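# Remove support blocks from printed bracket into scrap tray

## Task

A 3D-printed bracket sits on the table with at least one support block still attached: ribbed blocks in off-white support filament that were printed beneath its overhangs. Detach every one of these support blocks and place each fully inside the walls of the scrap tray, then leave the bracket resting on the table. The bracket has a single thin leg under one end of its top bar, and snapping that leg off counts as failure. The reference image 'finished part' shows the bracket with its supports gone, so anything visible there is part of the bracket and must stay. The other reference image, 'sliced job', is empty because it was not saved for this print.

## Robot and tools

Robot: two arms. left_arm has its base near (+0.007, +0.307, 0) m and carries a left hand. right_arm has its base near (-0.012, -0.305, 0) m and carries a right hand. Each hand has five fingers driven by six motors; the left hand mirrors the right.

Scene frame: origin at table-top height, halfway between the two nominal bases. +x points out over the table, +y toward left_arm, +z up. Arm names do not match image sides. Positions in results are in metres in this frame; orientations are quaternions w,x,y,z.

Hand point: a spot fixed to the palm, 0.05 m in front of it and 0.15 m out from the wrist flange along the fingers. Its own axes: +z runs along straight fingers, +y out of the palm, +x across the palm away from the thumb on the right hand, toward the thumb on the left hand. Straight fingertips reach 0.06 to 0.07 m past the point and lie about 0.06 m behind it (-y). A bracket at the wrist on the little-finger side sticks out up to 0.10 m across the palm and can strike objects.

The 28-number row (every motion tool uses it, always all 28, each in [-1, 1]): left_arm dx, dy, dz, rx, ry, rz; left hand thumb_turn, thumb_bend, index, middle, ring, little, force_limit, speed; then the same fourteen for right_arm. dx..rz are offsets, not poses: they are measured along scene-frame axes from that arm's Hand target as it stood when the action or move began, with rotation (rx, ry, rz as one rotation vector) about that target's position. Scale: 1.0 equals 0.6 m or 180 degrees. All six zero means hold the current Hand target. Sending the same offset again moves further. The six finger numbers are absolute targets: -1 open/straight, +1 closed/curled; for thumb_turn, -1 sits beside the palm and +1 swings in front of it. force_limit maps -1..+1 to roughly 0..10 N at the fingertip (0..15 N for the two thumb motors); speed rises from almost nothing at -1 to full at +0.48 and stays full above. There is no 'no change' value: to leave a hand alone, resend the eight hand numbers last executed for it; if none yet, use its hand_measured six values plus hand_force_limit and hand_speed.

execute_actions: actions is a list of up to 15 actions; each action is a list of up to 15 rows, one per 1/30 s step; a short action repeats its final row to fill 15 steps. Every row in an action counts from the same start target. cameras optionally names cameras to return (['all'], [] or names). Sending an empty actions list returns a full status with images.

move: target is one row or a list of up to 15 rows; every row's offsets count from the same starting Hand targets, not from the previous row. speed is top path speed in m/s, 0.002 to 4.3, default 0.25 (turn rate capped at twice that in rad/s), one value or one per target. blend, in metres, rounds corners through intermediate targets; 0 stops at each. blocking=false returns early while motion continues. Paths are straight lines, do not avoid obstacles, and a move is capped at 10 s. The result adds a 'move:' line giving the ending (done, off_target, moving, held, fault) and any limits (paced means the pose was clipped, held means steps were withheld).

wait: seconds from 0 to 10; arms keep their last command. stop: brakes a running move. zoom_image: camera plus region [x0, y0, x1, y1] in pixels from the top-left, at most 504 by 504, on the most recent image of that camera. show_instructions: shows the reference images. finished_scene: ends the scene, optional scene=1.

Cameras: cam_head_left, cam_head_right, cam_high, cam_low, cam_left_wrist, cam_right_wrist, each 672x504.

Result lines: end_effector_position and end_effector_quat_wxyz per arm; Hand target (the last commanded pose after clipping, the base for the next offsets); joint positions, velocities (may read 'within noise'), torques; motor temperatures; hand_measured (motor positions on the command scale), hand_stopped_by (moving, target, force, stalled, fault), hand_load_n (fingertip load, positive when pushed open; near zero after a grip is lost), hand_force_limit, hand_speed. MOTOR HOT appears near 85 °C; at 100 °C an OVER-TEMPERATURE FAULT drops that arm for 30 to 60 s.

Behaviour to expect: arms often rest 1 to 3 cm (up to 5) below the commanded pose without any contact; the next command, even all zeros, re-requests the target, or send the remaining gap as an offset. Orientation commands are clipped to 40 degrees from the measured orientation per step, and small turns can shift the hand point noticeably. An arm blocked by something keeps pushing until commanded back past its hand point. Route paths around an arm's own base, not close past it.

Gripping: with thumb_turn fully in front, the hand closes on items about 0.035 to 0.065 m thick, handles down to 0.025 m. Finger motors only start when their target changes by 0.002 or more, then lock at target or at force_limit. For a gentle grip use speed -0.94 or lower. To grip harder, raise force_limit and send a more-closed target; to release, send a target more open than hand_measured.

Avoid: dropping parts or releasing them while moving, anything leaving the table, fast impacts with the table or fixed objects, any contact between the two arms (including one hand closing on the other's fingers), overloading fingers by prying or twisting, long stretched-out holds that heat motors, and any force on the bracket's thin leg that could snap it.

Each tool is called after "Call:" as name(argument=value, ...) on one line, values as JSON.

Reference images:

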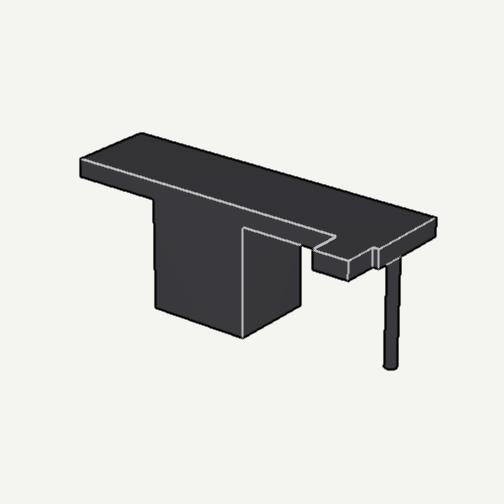

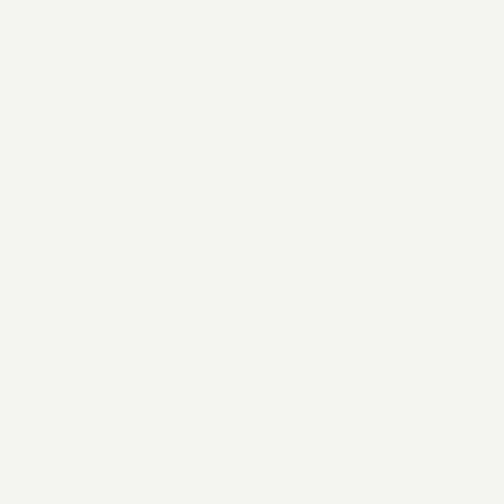

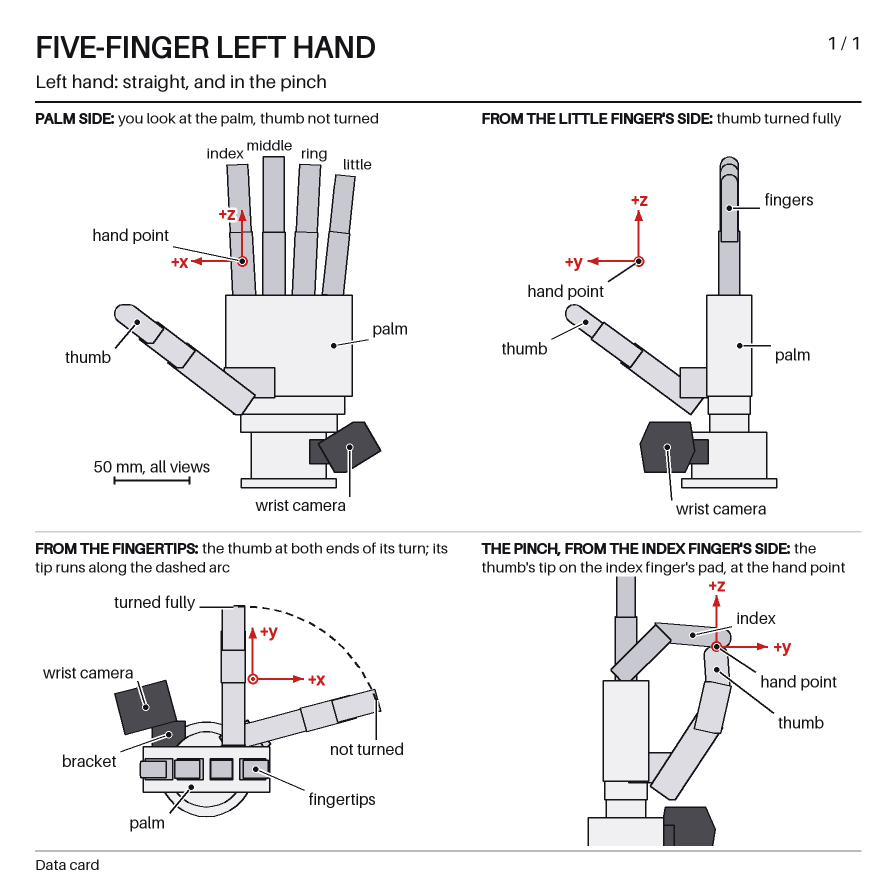

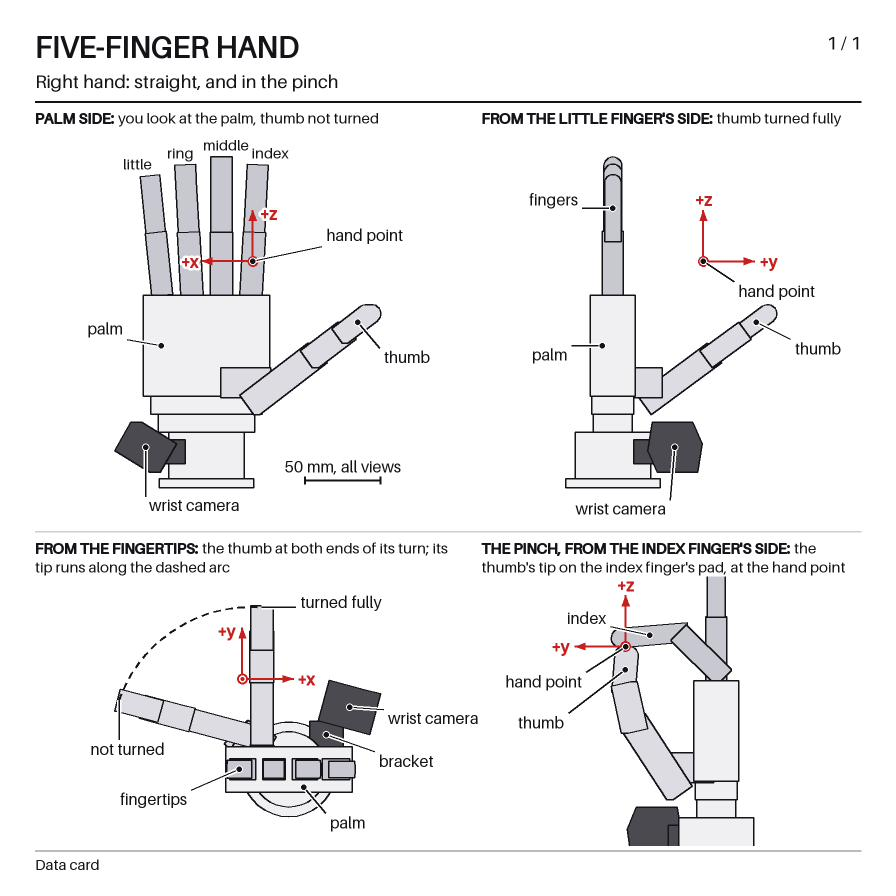

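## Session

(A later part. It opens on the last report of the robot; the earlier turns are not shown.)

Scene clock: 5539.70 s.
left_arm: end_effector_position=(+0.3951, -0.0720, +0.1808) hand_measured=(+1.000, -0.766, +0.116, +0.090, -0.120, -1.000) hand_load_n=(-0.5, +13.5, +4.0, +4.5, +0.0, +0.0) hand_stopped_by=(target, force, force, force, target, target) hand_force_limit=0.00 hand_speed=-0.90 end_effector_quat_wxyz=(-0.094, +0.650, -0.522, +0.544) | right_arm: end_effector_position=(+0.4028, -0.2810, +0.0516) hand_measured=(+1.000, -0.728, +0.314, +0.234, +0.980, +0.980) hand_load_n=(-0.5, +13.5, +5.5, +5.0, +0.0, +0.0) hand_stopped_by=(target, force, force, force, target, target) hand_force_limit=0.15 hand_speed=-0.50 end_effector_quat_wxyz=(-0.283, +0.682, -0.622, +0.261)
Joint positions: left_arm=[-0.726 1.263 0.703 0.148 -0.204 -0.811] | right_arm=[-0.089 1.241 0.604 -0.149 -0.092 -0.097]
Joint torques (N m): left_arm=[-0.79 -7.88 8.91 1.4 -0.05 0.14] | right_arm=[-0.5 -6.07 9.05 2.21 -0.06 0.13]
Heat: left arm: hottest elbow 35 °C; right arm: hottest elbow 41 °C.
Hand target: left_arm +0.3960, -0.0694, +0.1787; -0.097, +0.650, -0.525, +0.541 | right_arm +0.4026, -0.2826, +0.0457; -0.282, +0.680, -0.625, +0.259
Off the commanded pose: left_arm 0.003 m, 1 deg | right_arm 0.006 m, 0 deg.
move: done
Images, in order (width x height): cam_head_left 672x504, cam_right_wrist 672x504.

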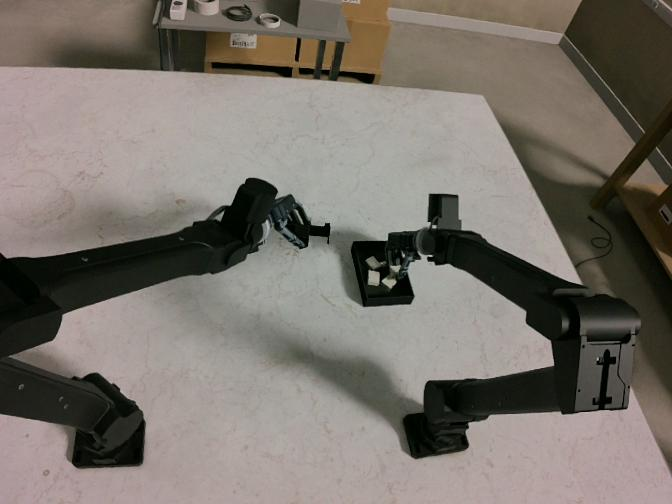

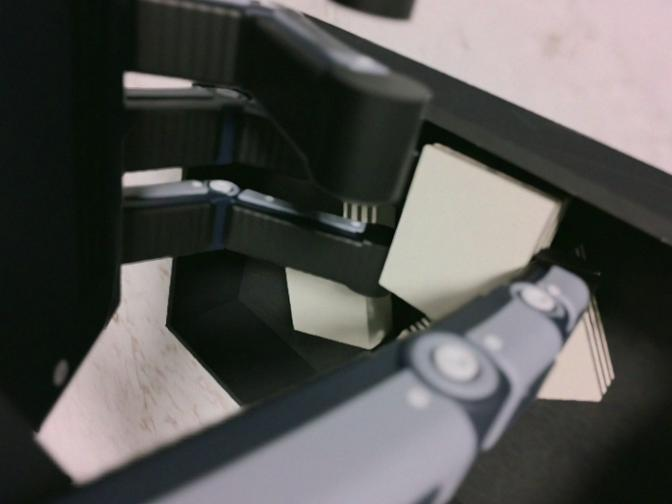

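Call:
move(target=[0,0,0.0,0,0,0,1,-0.4,0.4,0.4,-0.12,-1,0,-0.9,0.013,-0.004,0.001,0,0,0,1,-0.05,0.62,0.6,0.98,0.98,0.15,-0.5], speed=0.04, cameras=["cam_head_left", "cam_right_wrist", "cam_head_right"])

Call:
zoom_image(camera="cam_head_left", region=[350, 230, 430, 310])

Call:
zoom_image(camera="cam_head_right", region=[330, 230, 420, 310])

Scene clock: 5550.33 s.
left_arm: end_effector_position=(+0.3951, -0.0720, +0.1808) hand_measured=(+1.000, -0.766, +0.116, +0.090, -0.120, -1.000) hand_load_n=(-0.5, +13.5, +4.0, +4.5, +0.0, +0.0) hand_stopped_by=(target, force, force, force, target, target) hand_force_limit=0.00 hand_speed=-0.90 end_effector_quat_wxyz=(-0.094, +0.650, -0.522, +0.544) | right_arm: end_effector_position=(+0.4011, -0.2818, +0.0437) hand_measured=(+1.000, -0.728, +0.314, +0.234, +0.980, +0.980) hand_load_n=(-1.0, +13.5, +5.5, +4.5, +0.0, +0.0) hand_stopped_by=(target, force, force, force, target, target) hand_force_limit=0.15 hand_speed=-0.50 end_effector_quat_wxyz=(-0.277, +0.684, -0.626, +0.253)
Joint positions: left_arm=[-0.726 1.263 0.703 0.148 -0.204 -0.811] | right_arm=[-0.093 1.262 0.604 -0.149 -0.097 -0.097]
Joint torques (N m): left_arm=[-0.79 -7.94 8.87 1.4 -0.05 0.14] | right_arm=[-0.73 -6.24 10.66 2.19 -0.06 0.09]
Heat: left arm: hottest elbow 35 °C; right arm: hottest elbow 40 °C.
Hand target: left_arm +0.3960, -0.0694, +0.1787; -0.097, +0.650, -0.525, +0.541 | right_arm +0.4104, -0.2850, +0.0464; -0.282, +0.680, -0.625, +0.259
Off the commanded pose: left_arm 0.003 m, 1 deg | right_arm 0.010 m, 1 deg.
move: done
Images, in order (width x height): cam_head_left 672x504, cam_head_right 672x504, cam_right_wrist 672x504.

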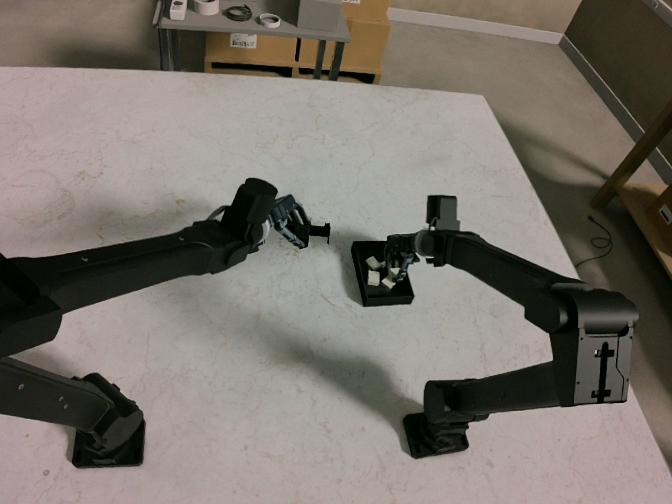

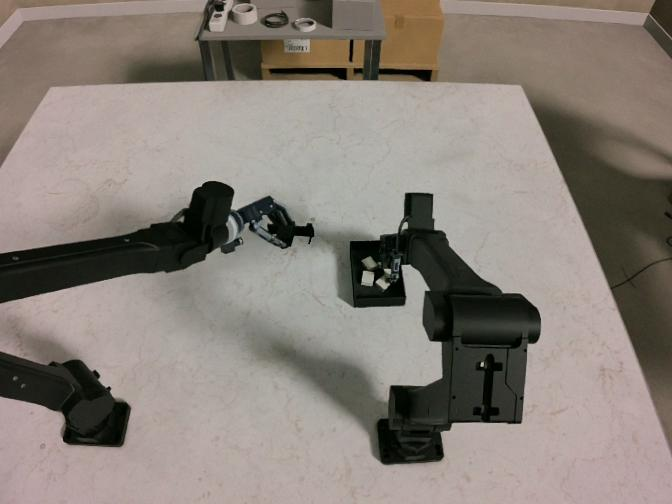

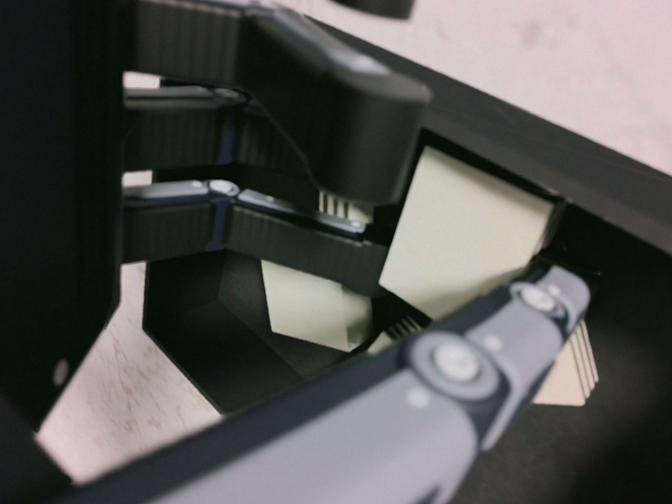

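Scaled by 6.300 from the camera's 672x504 image, which has a finer 960x720 frame.

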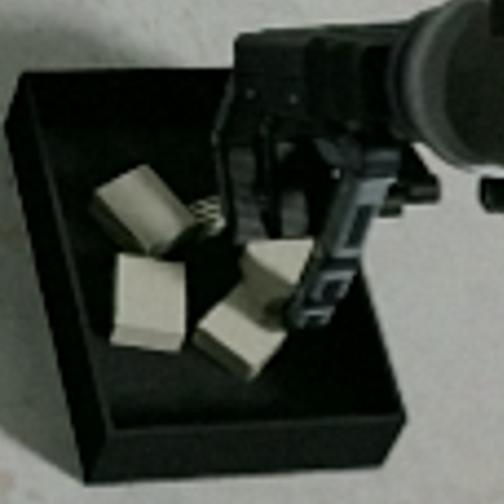

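Scaled by 5.600 from the camera's 672x504 image, which has a finer 960x720 frame.

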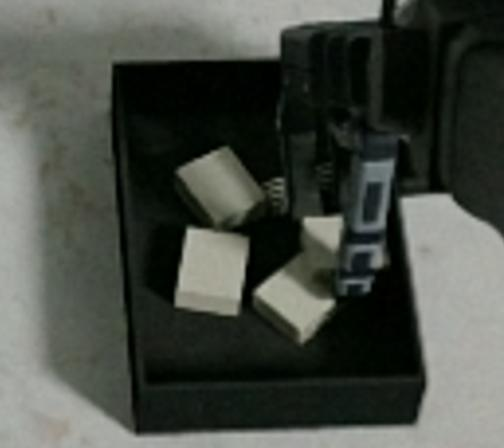

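Call:
execute_actions(actions=[[[0,0,0,0,0,0,1,-0.4,0.4,0.4,-0.12,-1,0,-0.9,0,0,0,0,0,0,1,-0.8,0.2,0.14,0.98,0.98,0.15,-0.8]]], cameras=["cam_head_left", "cam_right_wrist", "cam_head_right"])

Call:
zoom_image(camera="cam_head_left", region=[350, 230, 430, 310])

Scene clock: 5559.70 s.
left_arm: end_effector_position=(+0.3951, -0.0720, +0.1808) hand_measured=(+1.000, -0.766, +0.116, +0.090, -0.120, -1.000) hand_load_n=(-0.5, +13.5, +4.0, +4.5, +0.0, +0.0) hand_stopped_by=(target, force, force, force, target, target) hand_force_limit=0.00 hand_speed=-0.90 end_effector_quat_wxyz=(-0.094, +0.650, -0.522, +0.544) | right_arm: end_effector_position=(+0.4014, -0.2818, +0.0439) hand_measured=(+1.000, -0.800, +0.200, +0.140, +0.980, +0.980) hand_load_n=(+0.0, +0.0, +0.0, +0.5, +0.0, +0.0) hand_stopped_by=(target, target, target, target, target, target) hand_force_limit=0.15 hand_speed=-0.80 end_effector_quat_wxyz=(-0.278, +0.683, -0.626, +0.253)
Joint positions: left_arm=[-0.726 1.263 0.703 0.148 -0.204 -0.811] | right_arm=[-0.093 1.262 0.604 -0.147 -0.097 -0.097]
Joint torques (N m): left_arm=[-0.85 -7.82 8.88 1.42 -0.04 0.14] | right_arm=[-0.62 -6.18 10.67 2.13 -0.06 0.09]
Heat: left arm: hottest elbow 35 °C; right arm: hottest elbow 40 °C.
Hand target: left_arm +0.3960, -0.0694, +0.1787; -0.097, +0.650, -0.525, +0.541 | right_arm +0.4104, -0.2850, +0.0464; -0.282, +0.680, -0.625, +0.259
Off the commanded pose: left_arm 0.003 m, 1 deg | right_arm 0.010 m, 1 deg.
Images, in order (width x height): cam_head_left 672x504, cam_head_right 672x504, cam_right_wrist 672x504.

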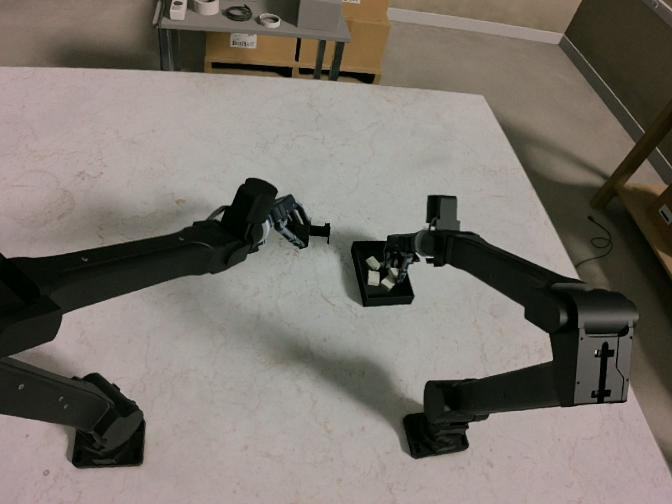

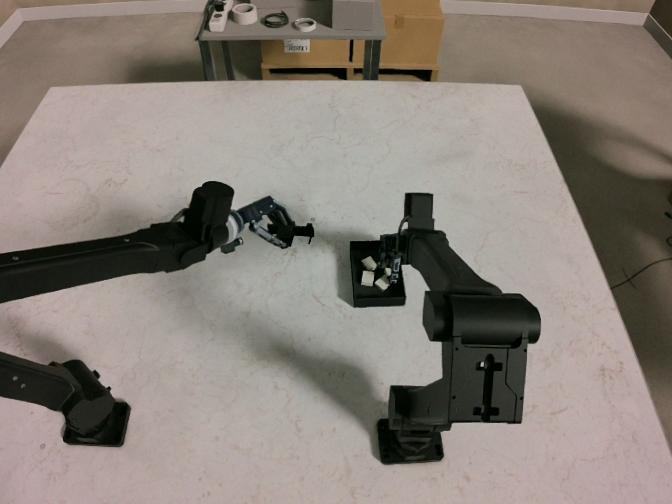

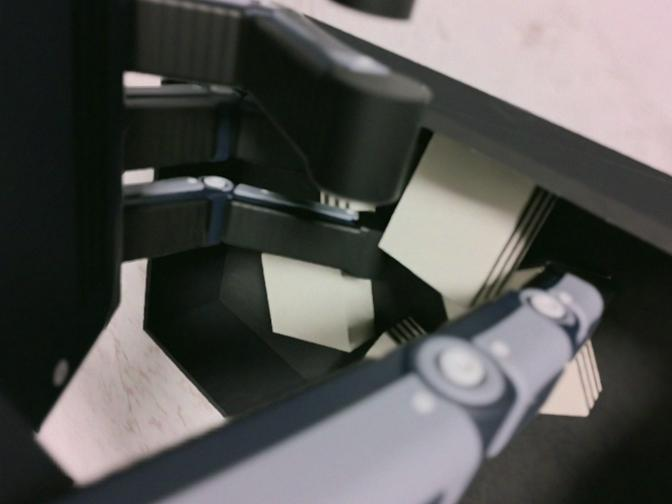

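Scaled by 6.300 from the camera's 672x504 image, which has a finer 960x720 frame.

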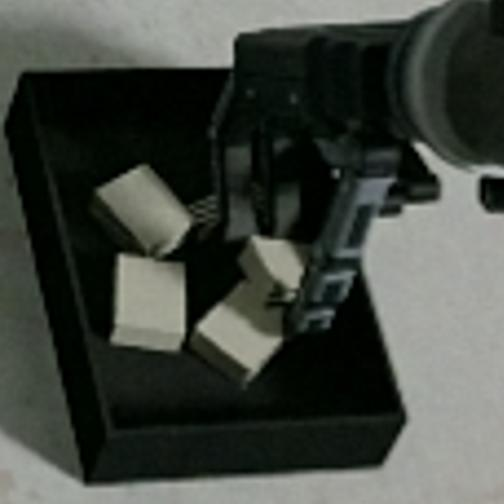

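Call:
execute_actions(actions=[[[0,0,0,0,0,0,1,-0.4,0.4,0.4,-0.12,-1,0,-0.9,0,0,0,0,0,0,1,-0.92,0.02,0.0,0.98,0.98,0.15,-0.75]]])

Call:
move(target=[0,0,0.0,0,0,0,1,-0.4,0.4,0.4,-0.12,-1,0,-0.9,-0.005,0,0.05,0,0,0,1,-0.92,0.02,0.0,0.98,0.98,0.15,-0.75], speed=0.04, cameras=["cam_head_left", "cam_right_wrist"])

Call:
zoom_image(camera="cam_head_left", region=[350, 230, 430, 310])

Scene clock: 5567.23 s.
left_arm: end_effector_position=(+0.3951, -0.0720, +0.1808) hand_measured=(+1.000, -0.766, +0.116, +0.090, -0.120, -1.000) hand_load_n=(-0.5, +13.5, +4.5, +4.5, +0.0, +0.0) hand_stopped_by=(target, force, force, force, target, target) hand_force_limit=0.00 hand_speed=-0.90 end_effector_quat_wxyz=(-0.094, +0.650, -0.522, +0.544) | right_arm: end_effector_position=(+0.4027, -0.2817, +0.0449) hand_measured=(+1.000, -0.920, +0.020, +0.000, +0.980, +0.980) hand_load_n=(+0.0, +0.0, +0.0, -3.0, +0.0, +0.0) hand_stopped_by=(target, target, target, target, target, target) hand_force_limit=0.15 hand_speed=-0.75 end_effector_quat_wxyz=(-0.280, +0.683, -0.625, +0.255)
Joint positions: left_arm=[-0.726 1.263 0.703 0.148 -0.204 -0.811] | right_arm=[-0.093 1.261 0.604 -0.142 -0.098 -0.097]
Joint torques (N m): left_arm=[-0.85 -7.88 8.9 1.4 -0.04 0.13] | right_arm=[-0.62 -6.12 10.7 1.94 -0.01 0.09]
Heat: left arm: hottest elbow 35 °C; right arm: hottest elbow 40 °C.
Hand target: left_arm +0.3960, -0.0694, +0.1787; -0.097, +0.650, -0.525, +0.541 | right_arm +0.4104, -0.2851, +0.0464; -0.282, +0.680, -0.625, +0.259
Off the commanded pose: left_arm 0.003 m, 1 deg | right_arm 0.009 m, 1 deg.

Scene clock: 5568.57 s.
left_arm: end_effector_position=(+0.3951, -0.0720, +0.1808) hand_measured=(+1.000, -0.766, +0.116, +0.090, -0.120, -1.000) hand_load_n=(-0.5, +13.5, +4.0, +4.0, +0.0, +0.0) hand_stopped_by=(target, force, force, force, target, target) hand_force_limit=0.00 hand_speed=-0.90 end_effector_quat_wxyz=(-0.094, +0.650, -0.522, +0.544) | right_arm: end_effector_position=(+0.3900, -0.2810, +0.0567) hand_measured=(+1.000, -0.920, +0.020, +0.000, +0.980, +0.980) hand_load_n=(+0.0, +0.0, +0.0, +0.0, +0.0, +0.0) hand_stopped_by=(target, target, target, target, target, target) hand_force_limit=0.15 hand_speed=-0.75 end_effector_quat_wxyz=(-0.272, +0.686, -0.629, +0.246)
Joint positions: left_arm=[-0.726 1.263 0.703 0.148 -0.204 -0.811] | right_arm=[-0.093 1.208 0.612 -0.228 -0.098 -0.097]
Joint torques (N m): left_arm=[-0.79 -7.94 8.88 1.4 -0.04 0.14] | right_arm=[-0.62 -7.24 13.75 0.95 -0.02 0.09]
Heat: left arm: hottest elbow 35 °C; right arm: hottest elbow 40 °C.
Hand target: left_arm +0.3960, -0.0694, +0.1787; -0.097, +0.650, -0.525, +0.541 | right_arm +0.4073, -0.2850, +0.0763; -0.282, +0.680, -0.625, +0.259
Off the commanded pose: left_arm 0.003 m, 1 deg | right_arm 0.027 m, 2 deg.
move: off_target (right_arm)
Images, in order (width x height): cam_head_left 672x504, cam_right_wrist 672x504.

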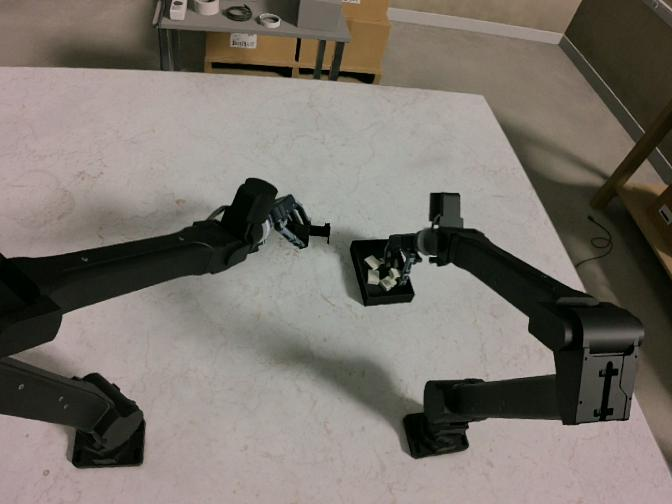

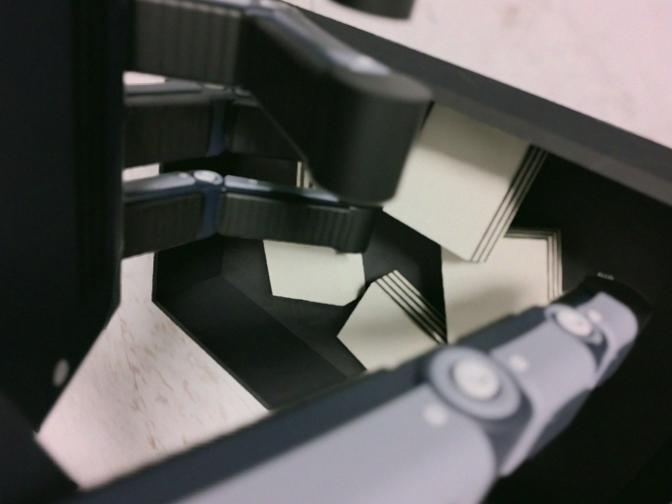

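Scaled by 6.300 from the camera's 672x504 image, which has a finer 960x720 frame.

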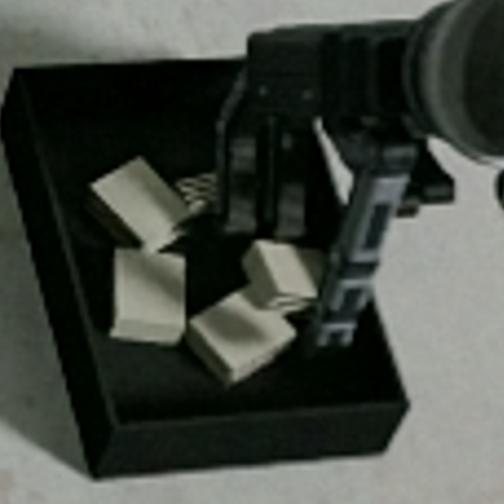

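Released. Continue lifting away.

Call:
move(target=[0,0,0.0,0,0,0,1,-0.4,0.4,0.4,-0.12,-1,0,-0.9,0.0,0,0.12,0,0,0,1,-0.92,0.02,0.0,0.98,0.98,0.15,-0.75], speed=0.06, cameras=["cam_head_left", "cam_right_wrist"])

Call:
zoom_image(camera="cam_head_left", region=[350, 230, 430, 310])

Scene clock: 5575.53 s.
left_arm: end_effector_position=(+0.3951, -0.0720, +0.1808) hand_measured=(+1.000, -0.766, +0.116, +0.090, -0.120, -1.000) hand_load_n=(-0.5, +13.5, +4.0, +4.5, +0.0, +0.0) hand_stopped_by=(target, force, force, force, target, target) hand_force_limit=0.00 hand_speed=-0.90 end_effector_quat_wxyz=(-0.094, +0.650, -0.522, +0.544) | right_arm: end_effector_position=(+0.3923, -0.2812, +0.1256) hand_measured=(+1.000, -0.920, +0.020, +0.000, +0.980, +0.980) hand_load_n=(+0.0, +0.0, +0.0, +0.0, +0.0, +0.0) hand_stopped_by=(target, target, target, target, target, target) hand_force_limit=0.15 hand_speed=-0.75 end_effector_quat_wxyz=(-0.272, +0.686, -0.629, +0.245)
Joint positions: left_arm=[-0.726 1.263 0.703 0.148 -0.204 -0.811] | right_arm=[-0.093 1.107 0.742 -0.462 -0.098 -0.097]
Joint torques (N m): left_arm=[-0.85 -7.94 8.91 1.42 -0.05 0.14] | right_arm=[-0.62 -6.71 15.27 0.92 -0.02 0.09]
Heat: left arm: hottest elbow 35 °C; right arm: hottest elbow 41 °C.
Hand target: left_arm +0.3960, -0.0694, +0.1787; -0.097, +0.650, -0.525, +0.541 | right_arm +0.4074, -0.2850, +0.1483; -0.282, +0.680, -0.625, +0.259
Off the commanded pose: left_arm 0.003 m, 1 deg | right_arm 0.028 m, 2 deg.
move: off_target (right_arm)
Images, in order (width x height): cam_head_left 672x504, cam_right_wrist 672x504.

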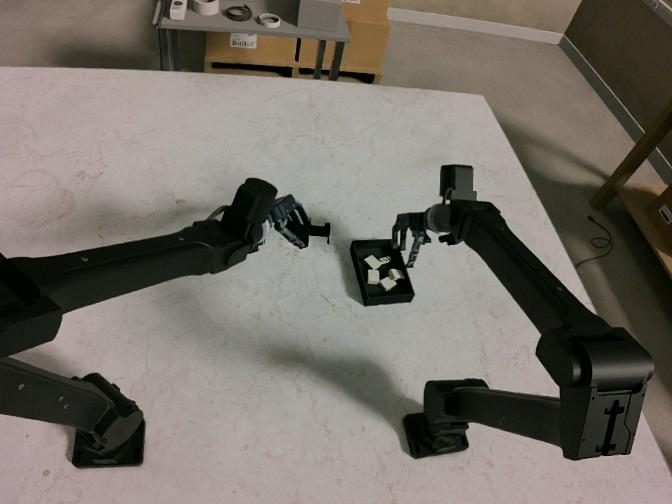

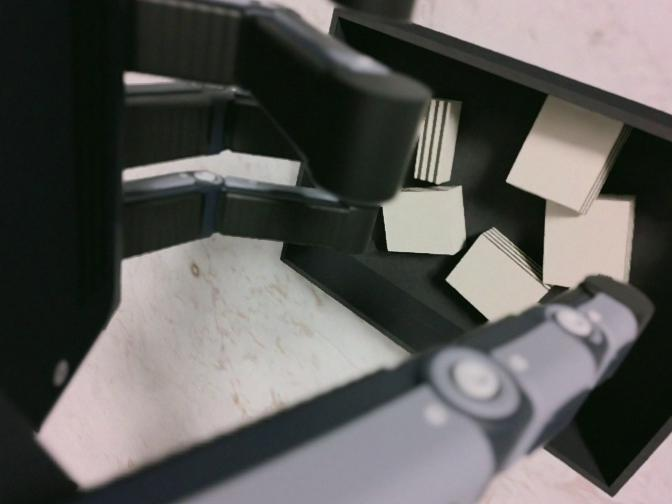

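Scaled by 6.300 from the camera's 672x504 image, which has a finer 960x720 frame.

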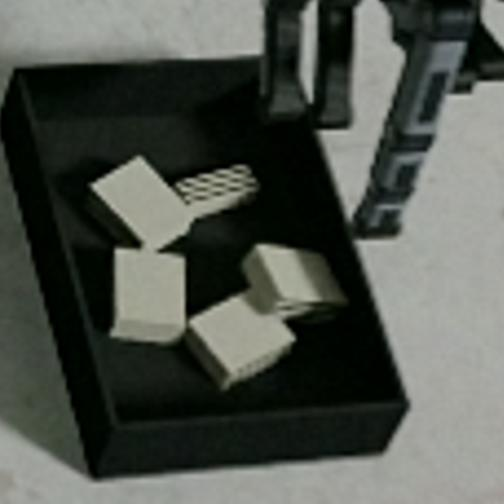

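Call:
zoom_image(camera="cam_right_wrist", region=[400, 20, 672, 300])

Scaled by 1.800 from the camera's 672x504 image, which has a finer 960x720 frame.

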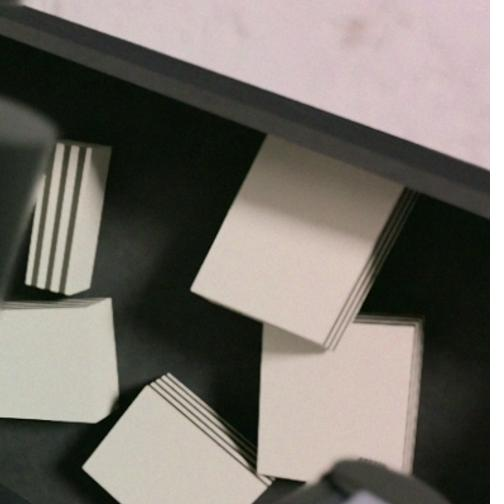

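Call:
move(target=[0,0,0.0,0,0,0,1,-0.4,0.4,0.4,-1,-1,0,-0.7,-0.162,0.06,0.22,0,0,0.0833,1,-0.92,0.02,0.0,0.98,0.98,0.15,-0.75], speed=0.12, cameras=["all"])

Call:
zoom_image(camera="cam_right_wrist", region=[100, 220, 400, 420])

Call:
zoom_image(camera="cam_low", region=[220, 190, 340, 290])

Call:
zoom_image(camera="cam_head_left", region=[260, 180, 350, 270])

Scene clock: 5641.30 s.
left_arm: end_effector_position=(+0.3950, -0.0720, +0.1808) hand_measured=(+1.000, -0.766, +0.116, +0.090, -1.000, -1.000) hand_load_n=(-0.5, +13.5, +4.5, +4.5, +0.0, +0.0) hand_stopped_by=(target, force, force, force, target, target) hand_force_limit=0.00 hand_speed=-0.70 end_effector_quat_wxyz=(-0.094, +0.650, -0.523, +0.544) | right_arm: end_effector_position=(+0.3036, -0.2506, +0.2568) hand_measured=(+1.000, -0.920, +0.020, +0.000, +0.980, +0.980) hand_load_n=(+0.0, -0.5, +0.0, +0.0, +0.0, +0.0) hand_stopped_by=(target, target, target, target, target, target) hand_force_limit=0.15 hand_speed=-0.75 end_effector_quat_wxyz=(-0.304, +0.754, -0.545, +0.206)
Joint positions: left_arm=[-0.726 1.263 0.703 0.148 -0.204 -0.811] | right_arm=[-0.072 0.826 0.931 -0.962 -0.254 -0.252]
Joint torques (N m): left_arm=[-0.79 -7.88 8.9 1.39 -0.06 0.14] | right_arm=[0.44 -3.08 16.25 0.81 -0.15 -0.01]
Motor temperatures (°C): left_arm=[21 25 35 22 20 19] | right_arm=[22 22 47 22 21 21]
Heat: left arm: hottest elbow 35 °C; right arm: hottest elbow 47 °C.
Hand target: left_arm +0.3960, -0.0694, +0.1787; -0.097, +0.650, -0.525, +0.541 | right_arm +0.3102, -0.2489, +0.2803; -0.313, +0.756, -0.531, +0.220
Off the commanded pose: left_arm 0.003 m, 1 deg | right_arm 0.024 m, 3 deg.
move: off_target (right_arm)

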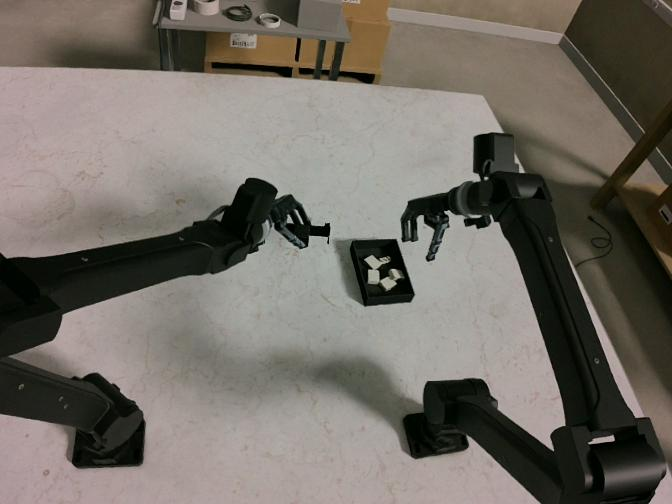

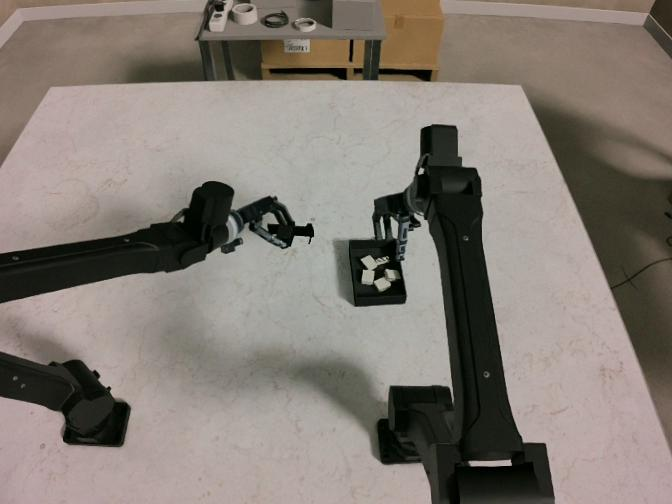

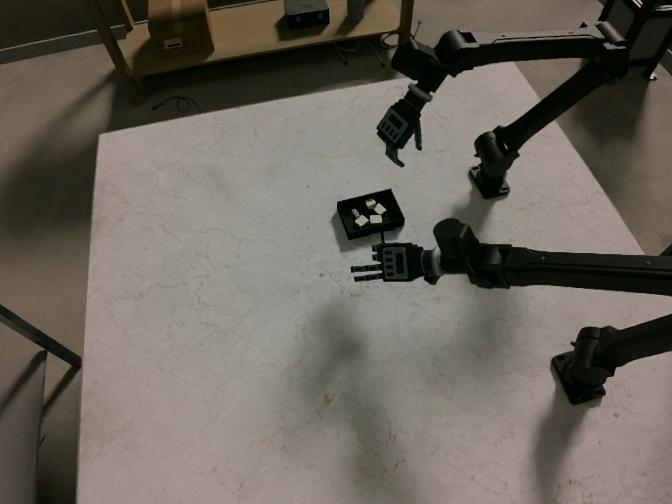

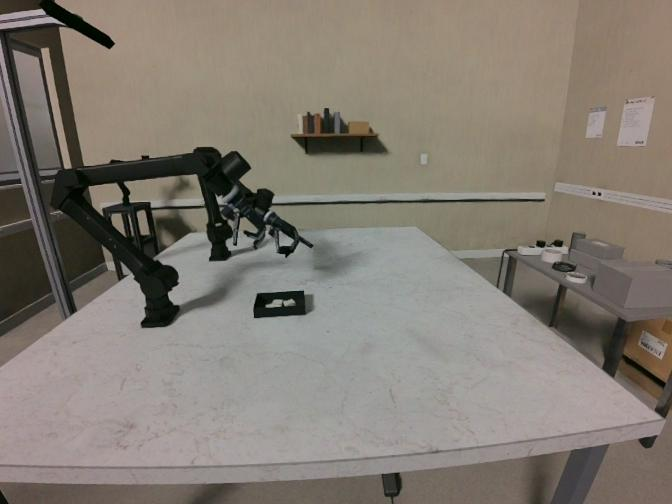

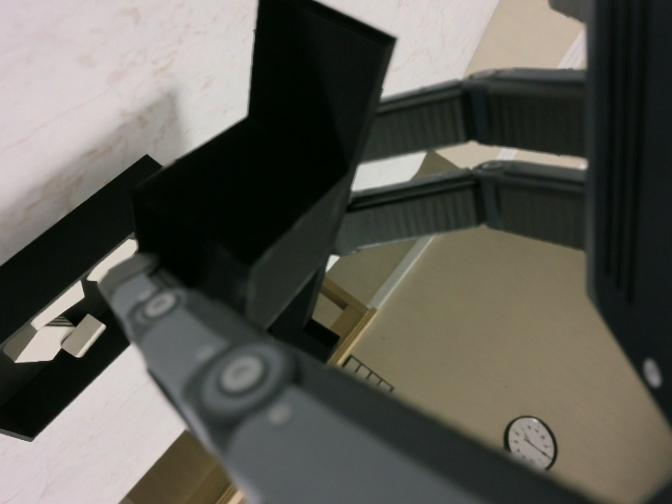

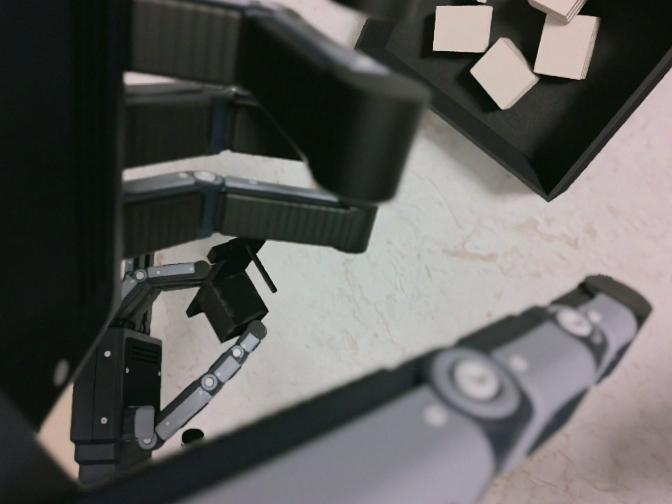

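Scaled by 1.680 from the camera's 672x504 image, which has a finer 960x720 frame.

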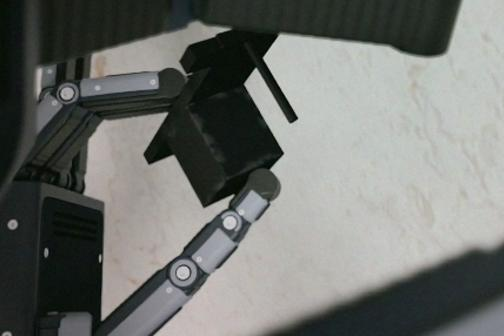

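Scaled by 4.200 from the camera's 672x504 image, which has a finer 960x720 frame.

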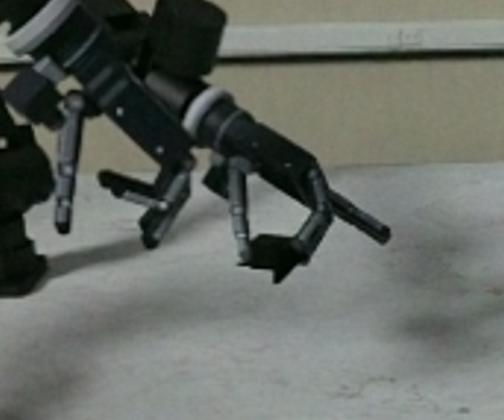

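Scaled by 5.600 from the camera's 672x504 image, which has a finer 960x720 frame.

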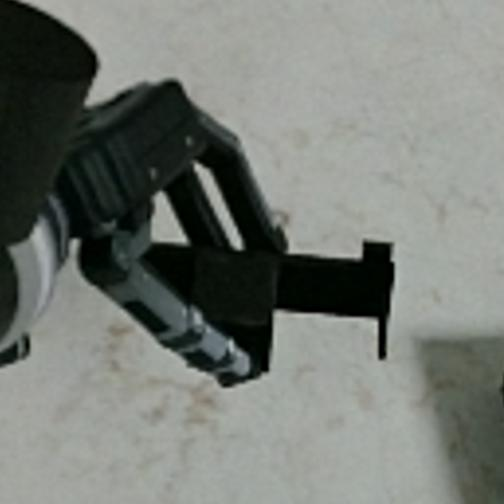

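Call:
zoom_image(camera="cam_low", region=[255, 220, 325, 270])

Call:
zoom_image(camera="cam_right_wrist", region=[160, 220, 310, 360])

Scaled by 7.200 from the camera's 672x504 image, which has a finer 960x720 frame.

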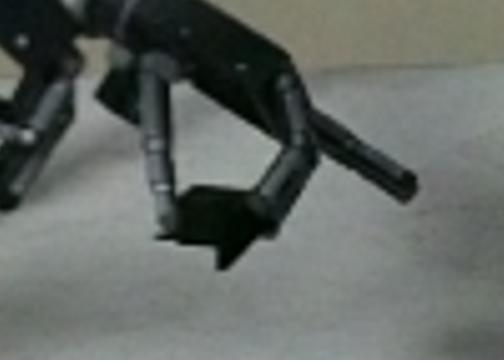

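Scaled by 3.360 from the camera's 672x504 image, which has a finer 960x720 frame.

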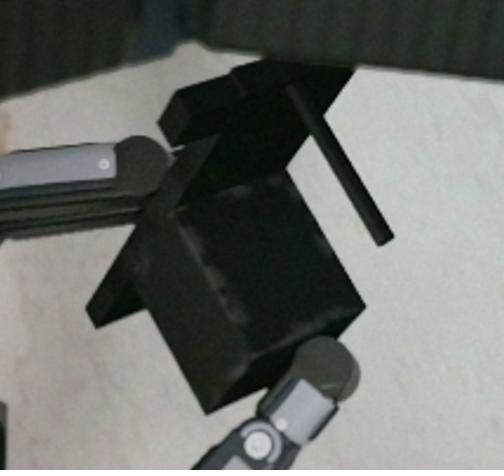

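Call:
move(target=[-0.01,0.045,-0.15,0.0329,-0.0053,0,1,-0.4,0.4,0.4,-1,-1,0,-0.7,0,0,0,0,0,0,1,-0.92,0.02,0.0,0.98,0.98,0.15,-0.75], speed=0.06, cameras=["cam_head_left", "cam_low", "cam_right_wrist", "cam_left_wrist"])

Call:
zoom_image(camera="cam_low", region=[240, 200, 340, 290])

Call:
zoom_image(camera="cam_head_left", region=[240, 180, 340, 280])

Scene clock: 5697.67 s.
left_arm: end_effector_position=(+0.3890, -0.0487, +0.0983) hand_measured=(+1.000, -0.766, +0.116, +0.090, -1.000, -1.000) hand_load_n=(-0.5, +13.5, +4.0, +4.5, +0.0, -0.5) hand_stopped_by=(target, force, force, force, target, target) hand_force_limit=0.00 hand_speed=-0.70 end_effector_quat_wxyz=(-0.129, +0.638, -0.550, +0.524) | right_arm: end_effector_position=(+0.3035, -0.2506, +0.2568) hand_measured=(+1.000, -0.920, +0.020, +0.000, +0.980, +0.980) hand_load_n=(+0.0, -0.5, +0.0, +0.0, +0.0, +0.0) hand_stopped_by=(target, target, target, target, target, target) hand_force_limit=0.15 hand_speed=-0.75 end_effector_quat_wxyz=(-0.303, +0.754, -0.545, +0.206)
Joint positions: left_arm=[-0.71 1.382 0.576 0.364 -0.22 -0.721] | right_arm=[-0.072 0.826 0.931 -0.962 -0.254 -0.252]
Joint torques (N m): left_arm=[-0.5 -7.18 6.49 2.02 -0.2 0.13] | right_arm=[0.38 -3.08 16.24 0.9 -0.15 -0.01]
Motor temperatures (°C): left_arm=[21 25 35 22 20 19] | right_arm=[22 21 53 22 21 21]
Heat: left arm: hottest elbow 35 °C; right arm: hottest elbow 53 °C.
Hand target: left_arm +0.3900, -0.0424, +0.0887; -0.135, +0.640, -0.551, +0.519 | right_arm +0.3101, -0.2490, +0.2803; -0.313, +0.756, -0.531, +0.220
Off the commanded pose: left_arm 0.011 m, 1 deg | right_arm 0.025 m, 3 deg.
move: off_target (left_arm, right_arm)
Images, in order (width x height): cam_head_left 672x504, cam_low 672x504, cam_left_wrist 672x504, cam_right_wrist 672x504.

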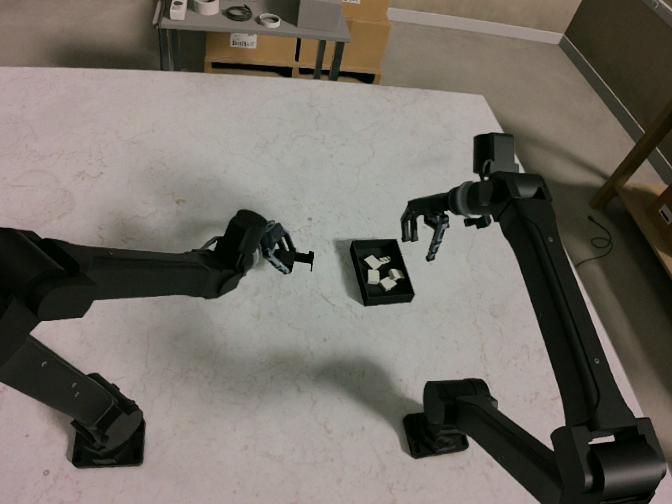

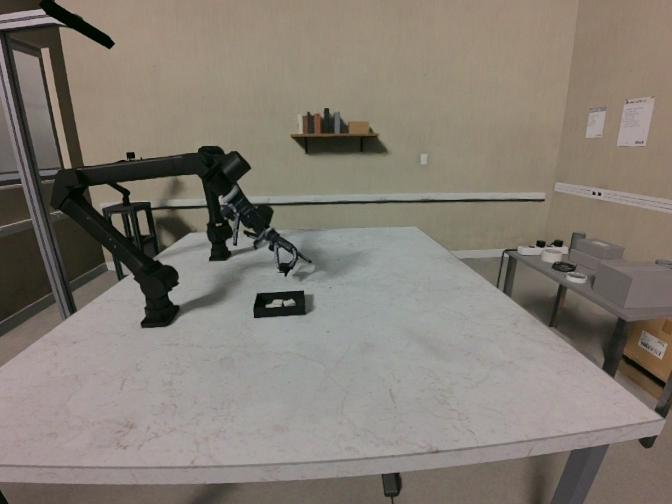

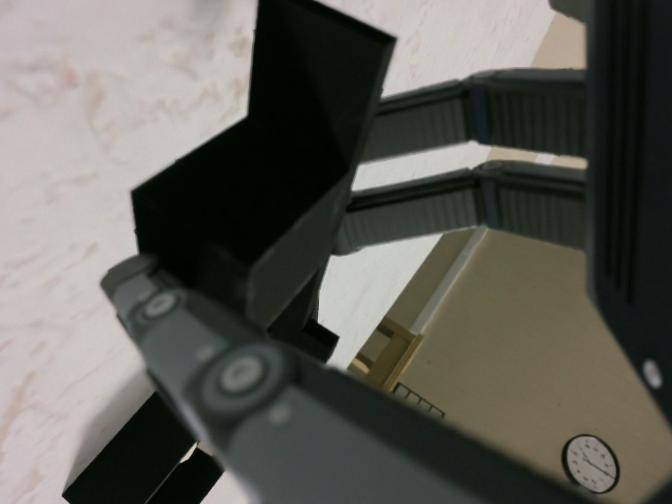

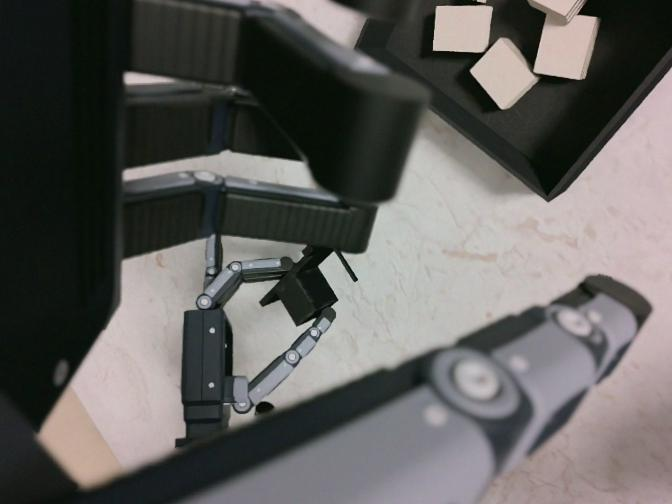

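Scaled by 5.040 from the camera's 672x504 image, which has a finer 960x720 frame.

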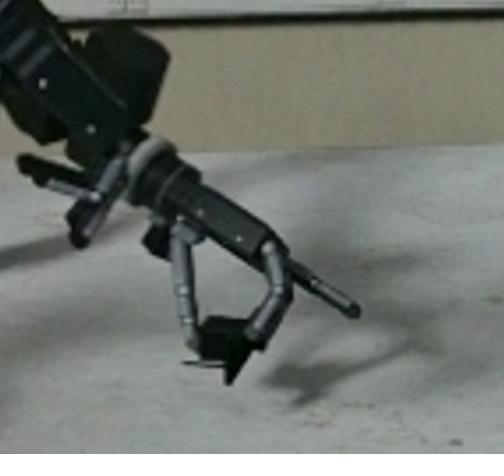

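Scaled by 5.040 from the camera's 672x504 image, which has a finer 960x720 frame.

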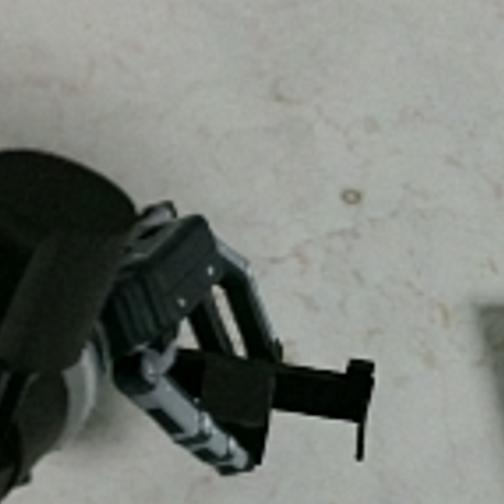

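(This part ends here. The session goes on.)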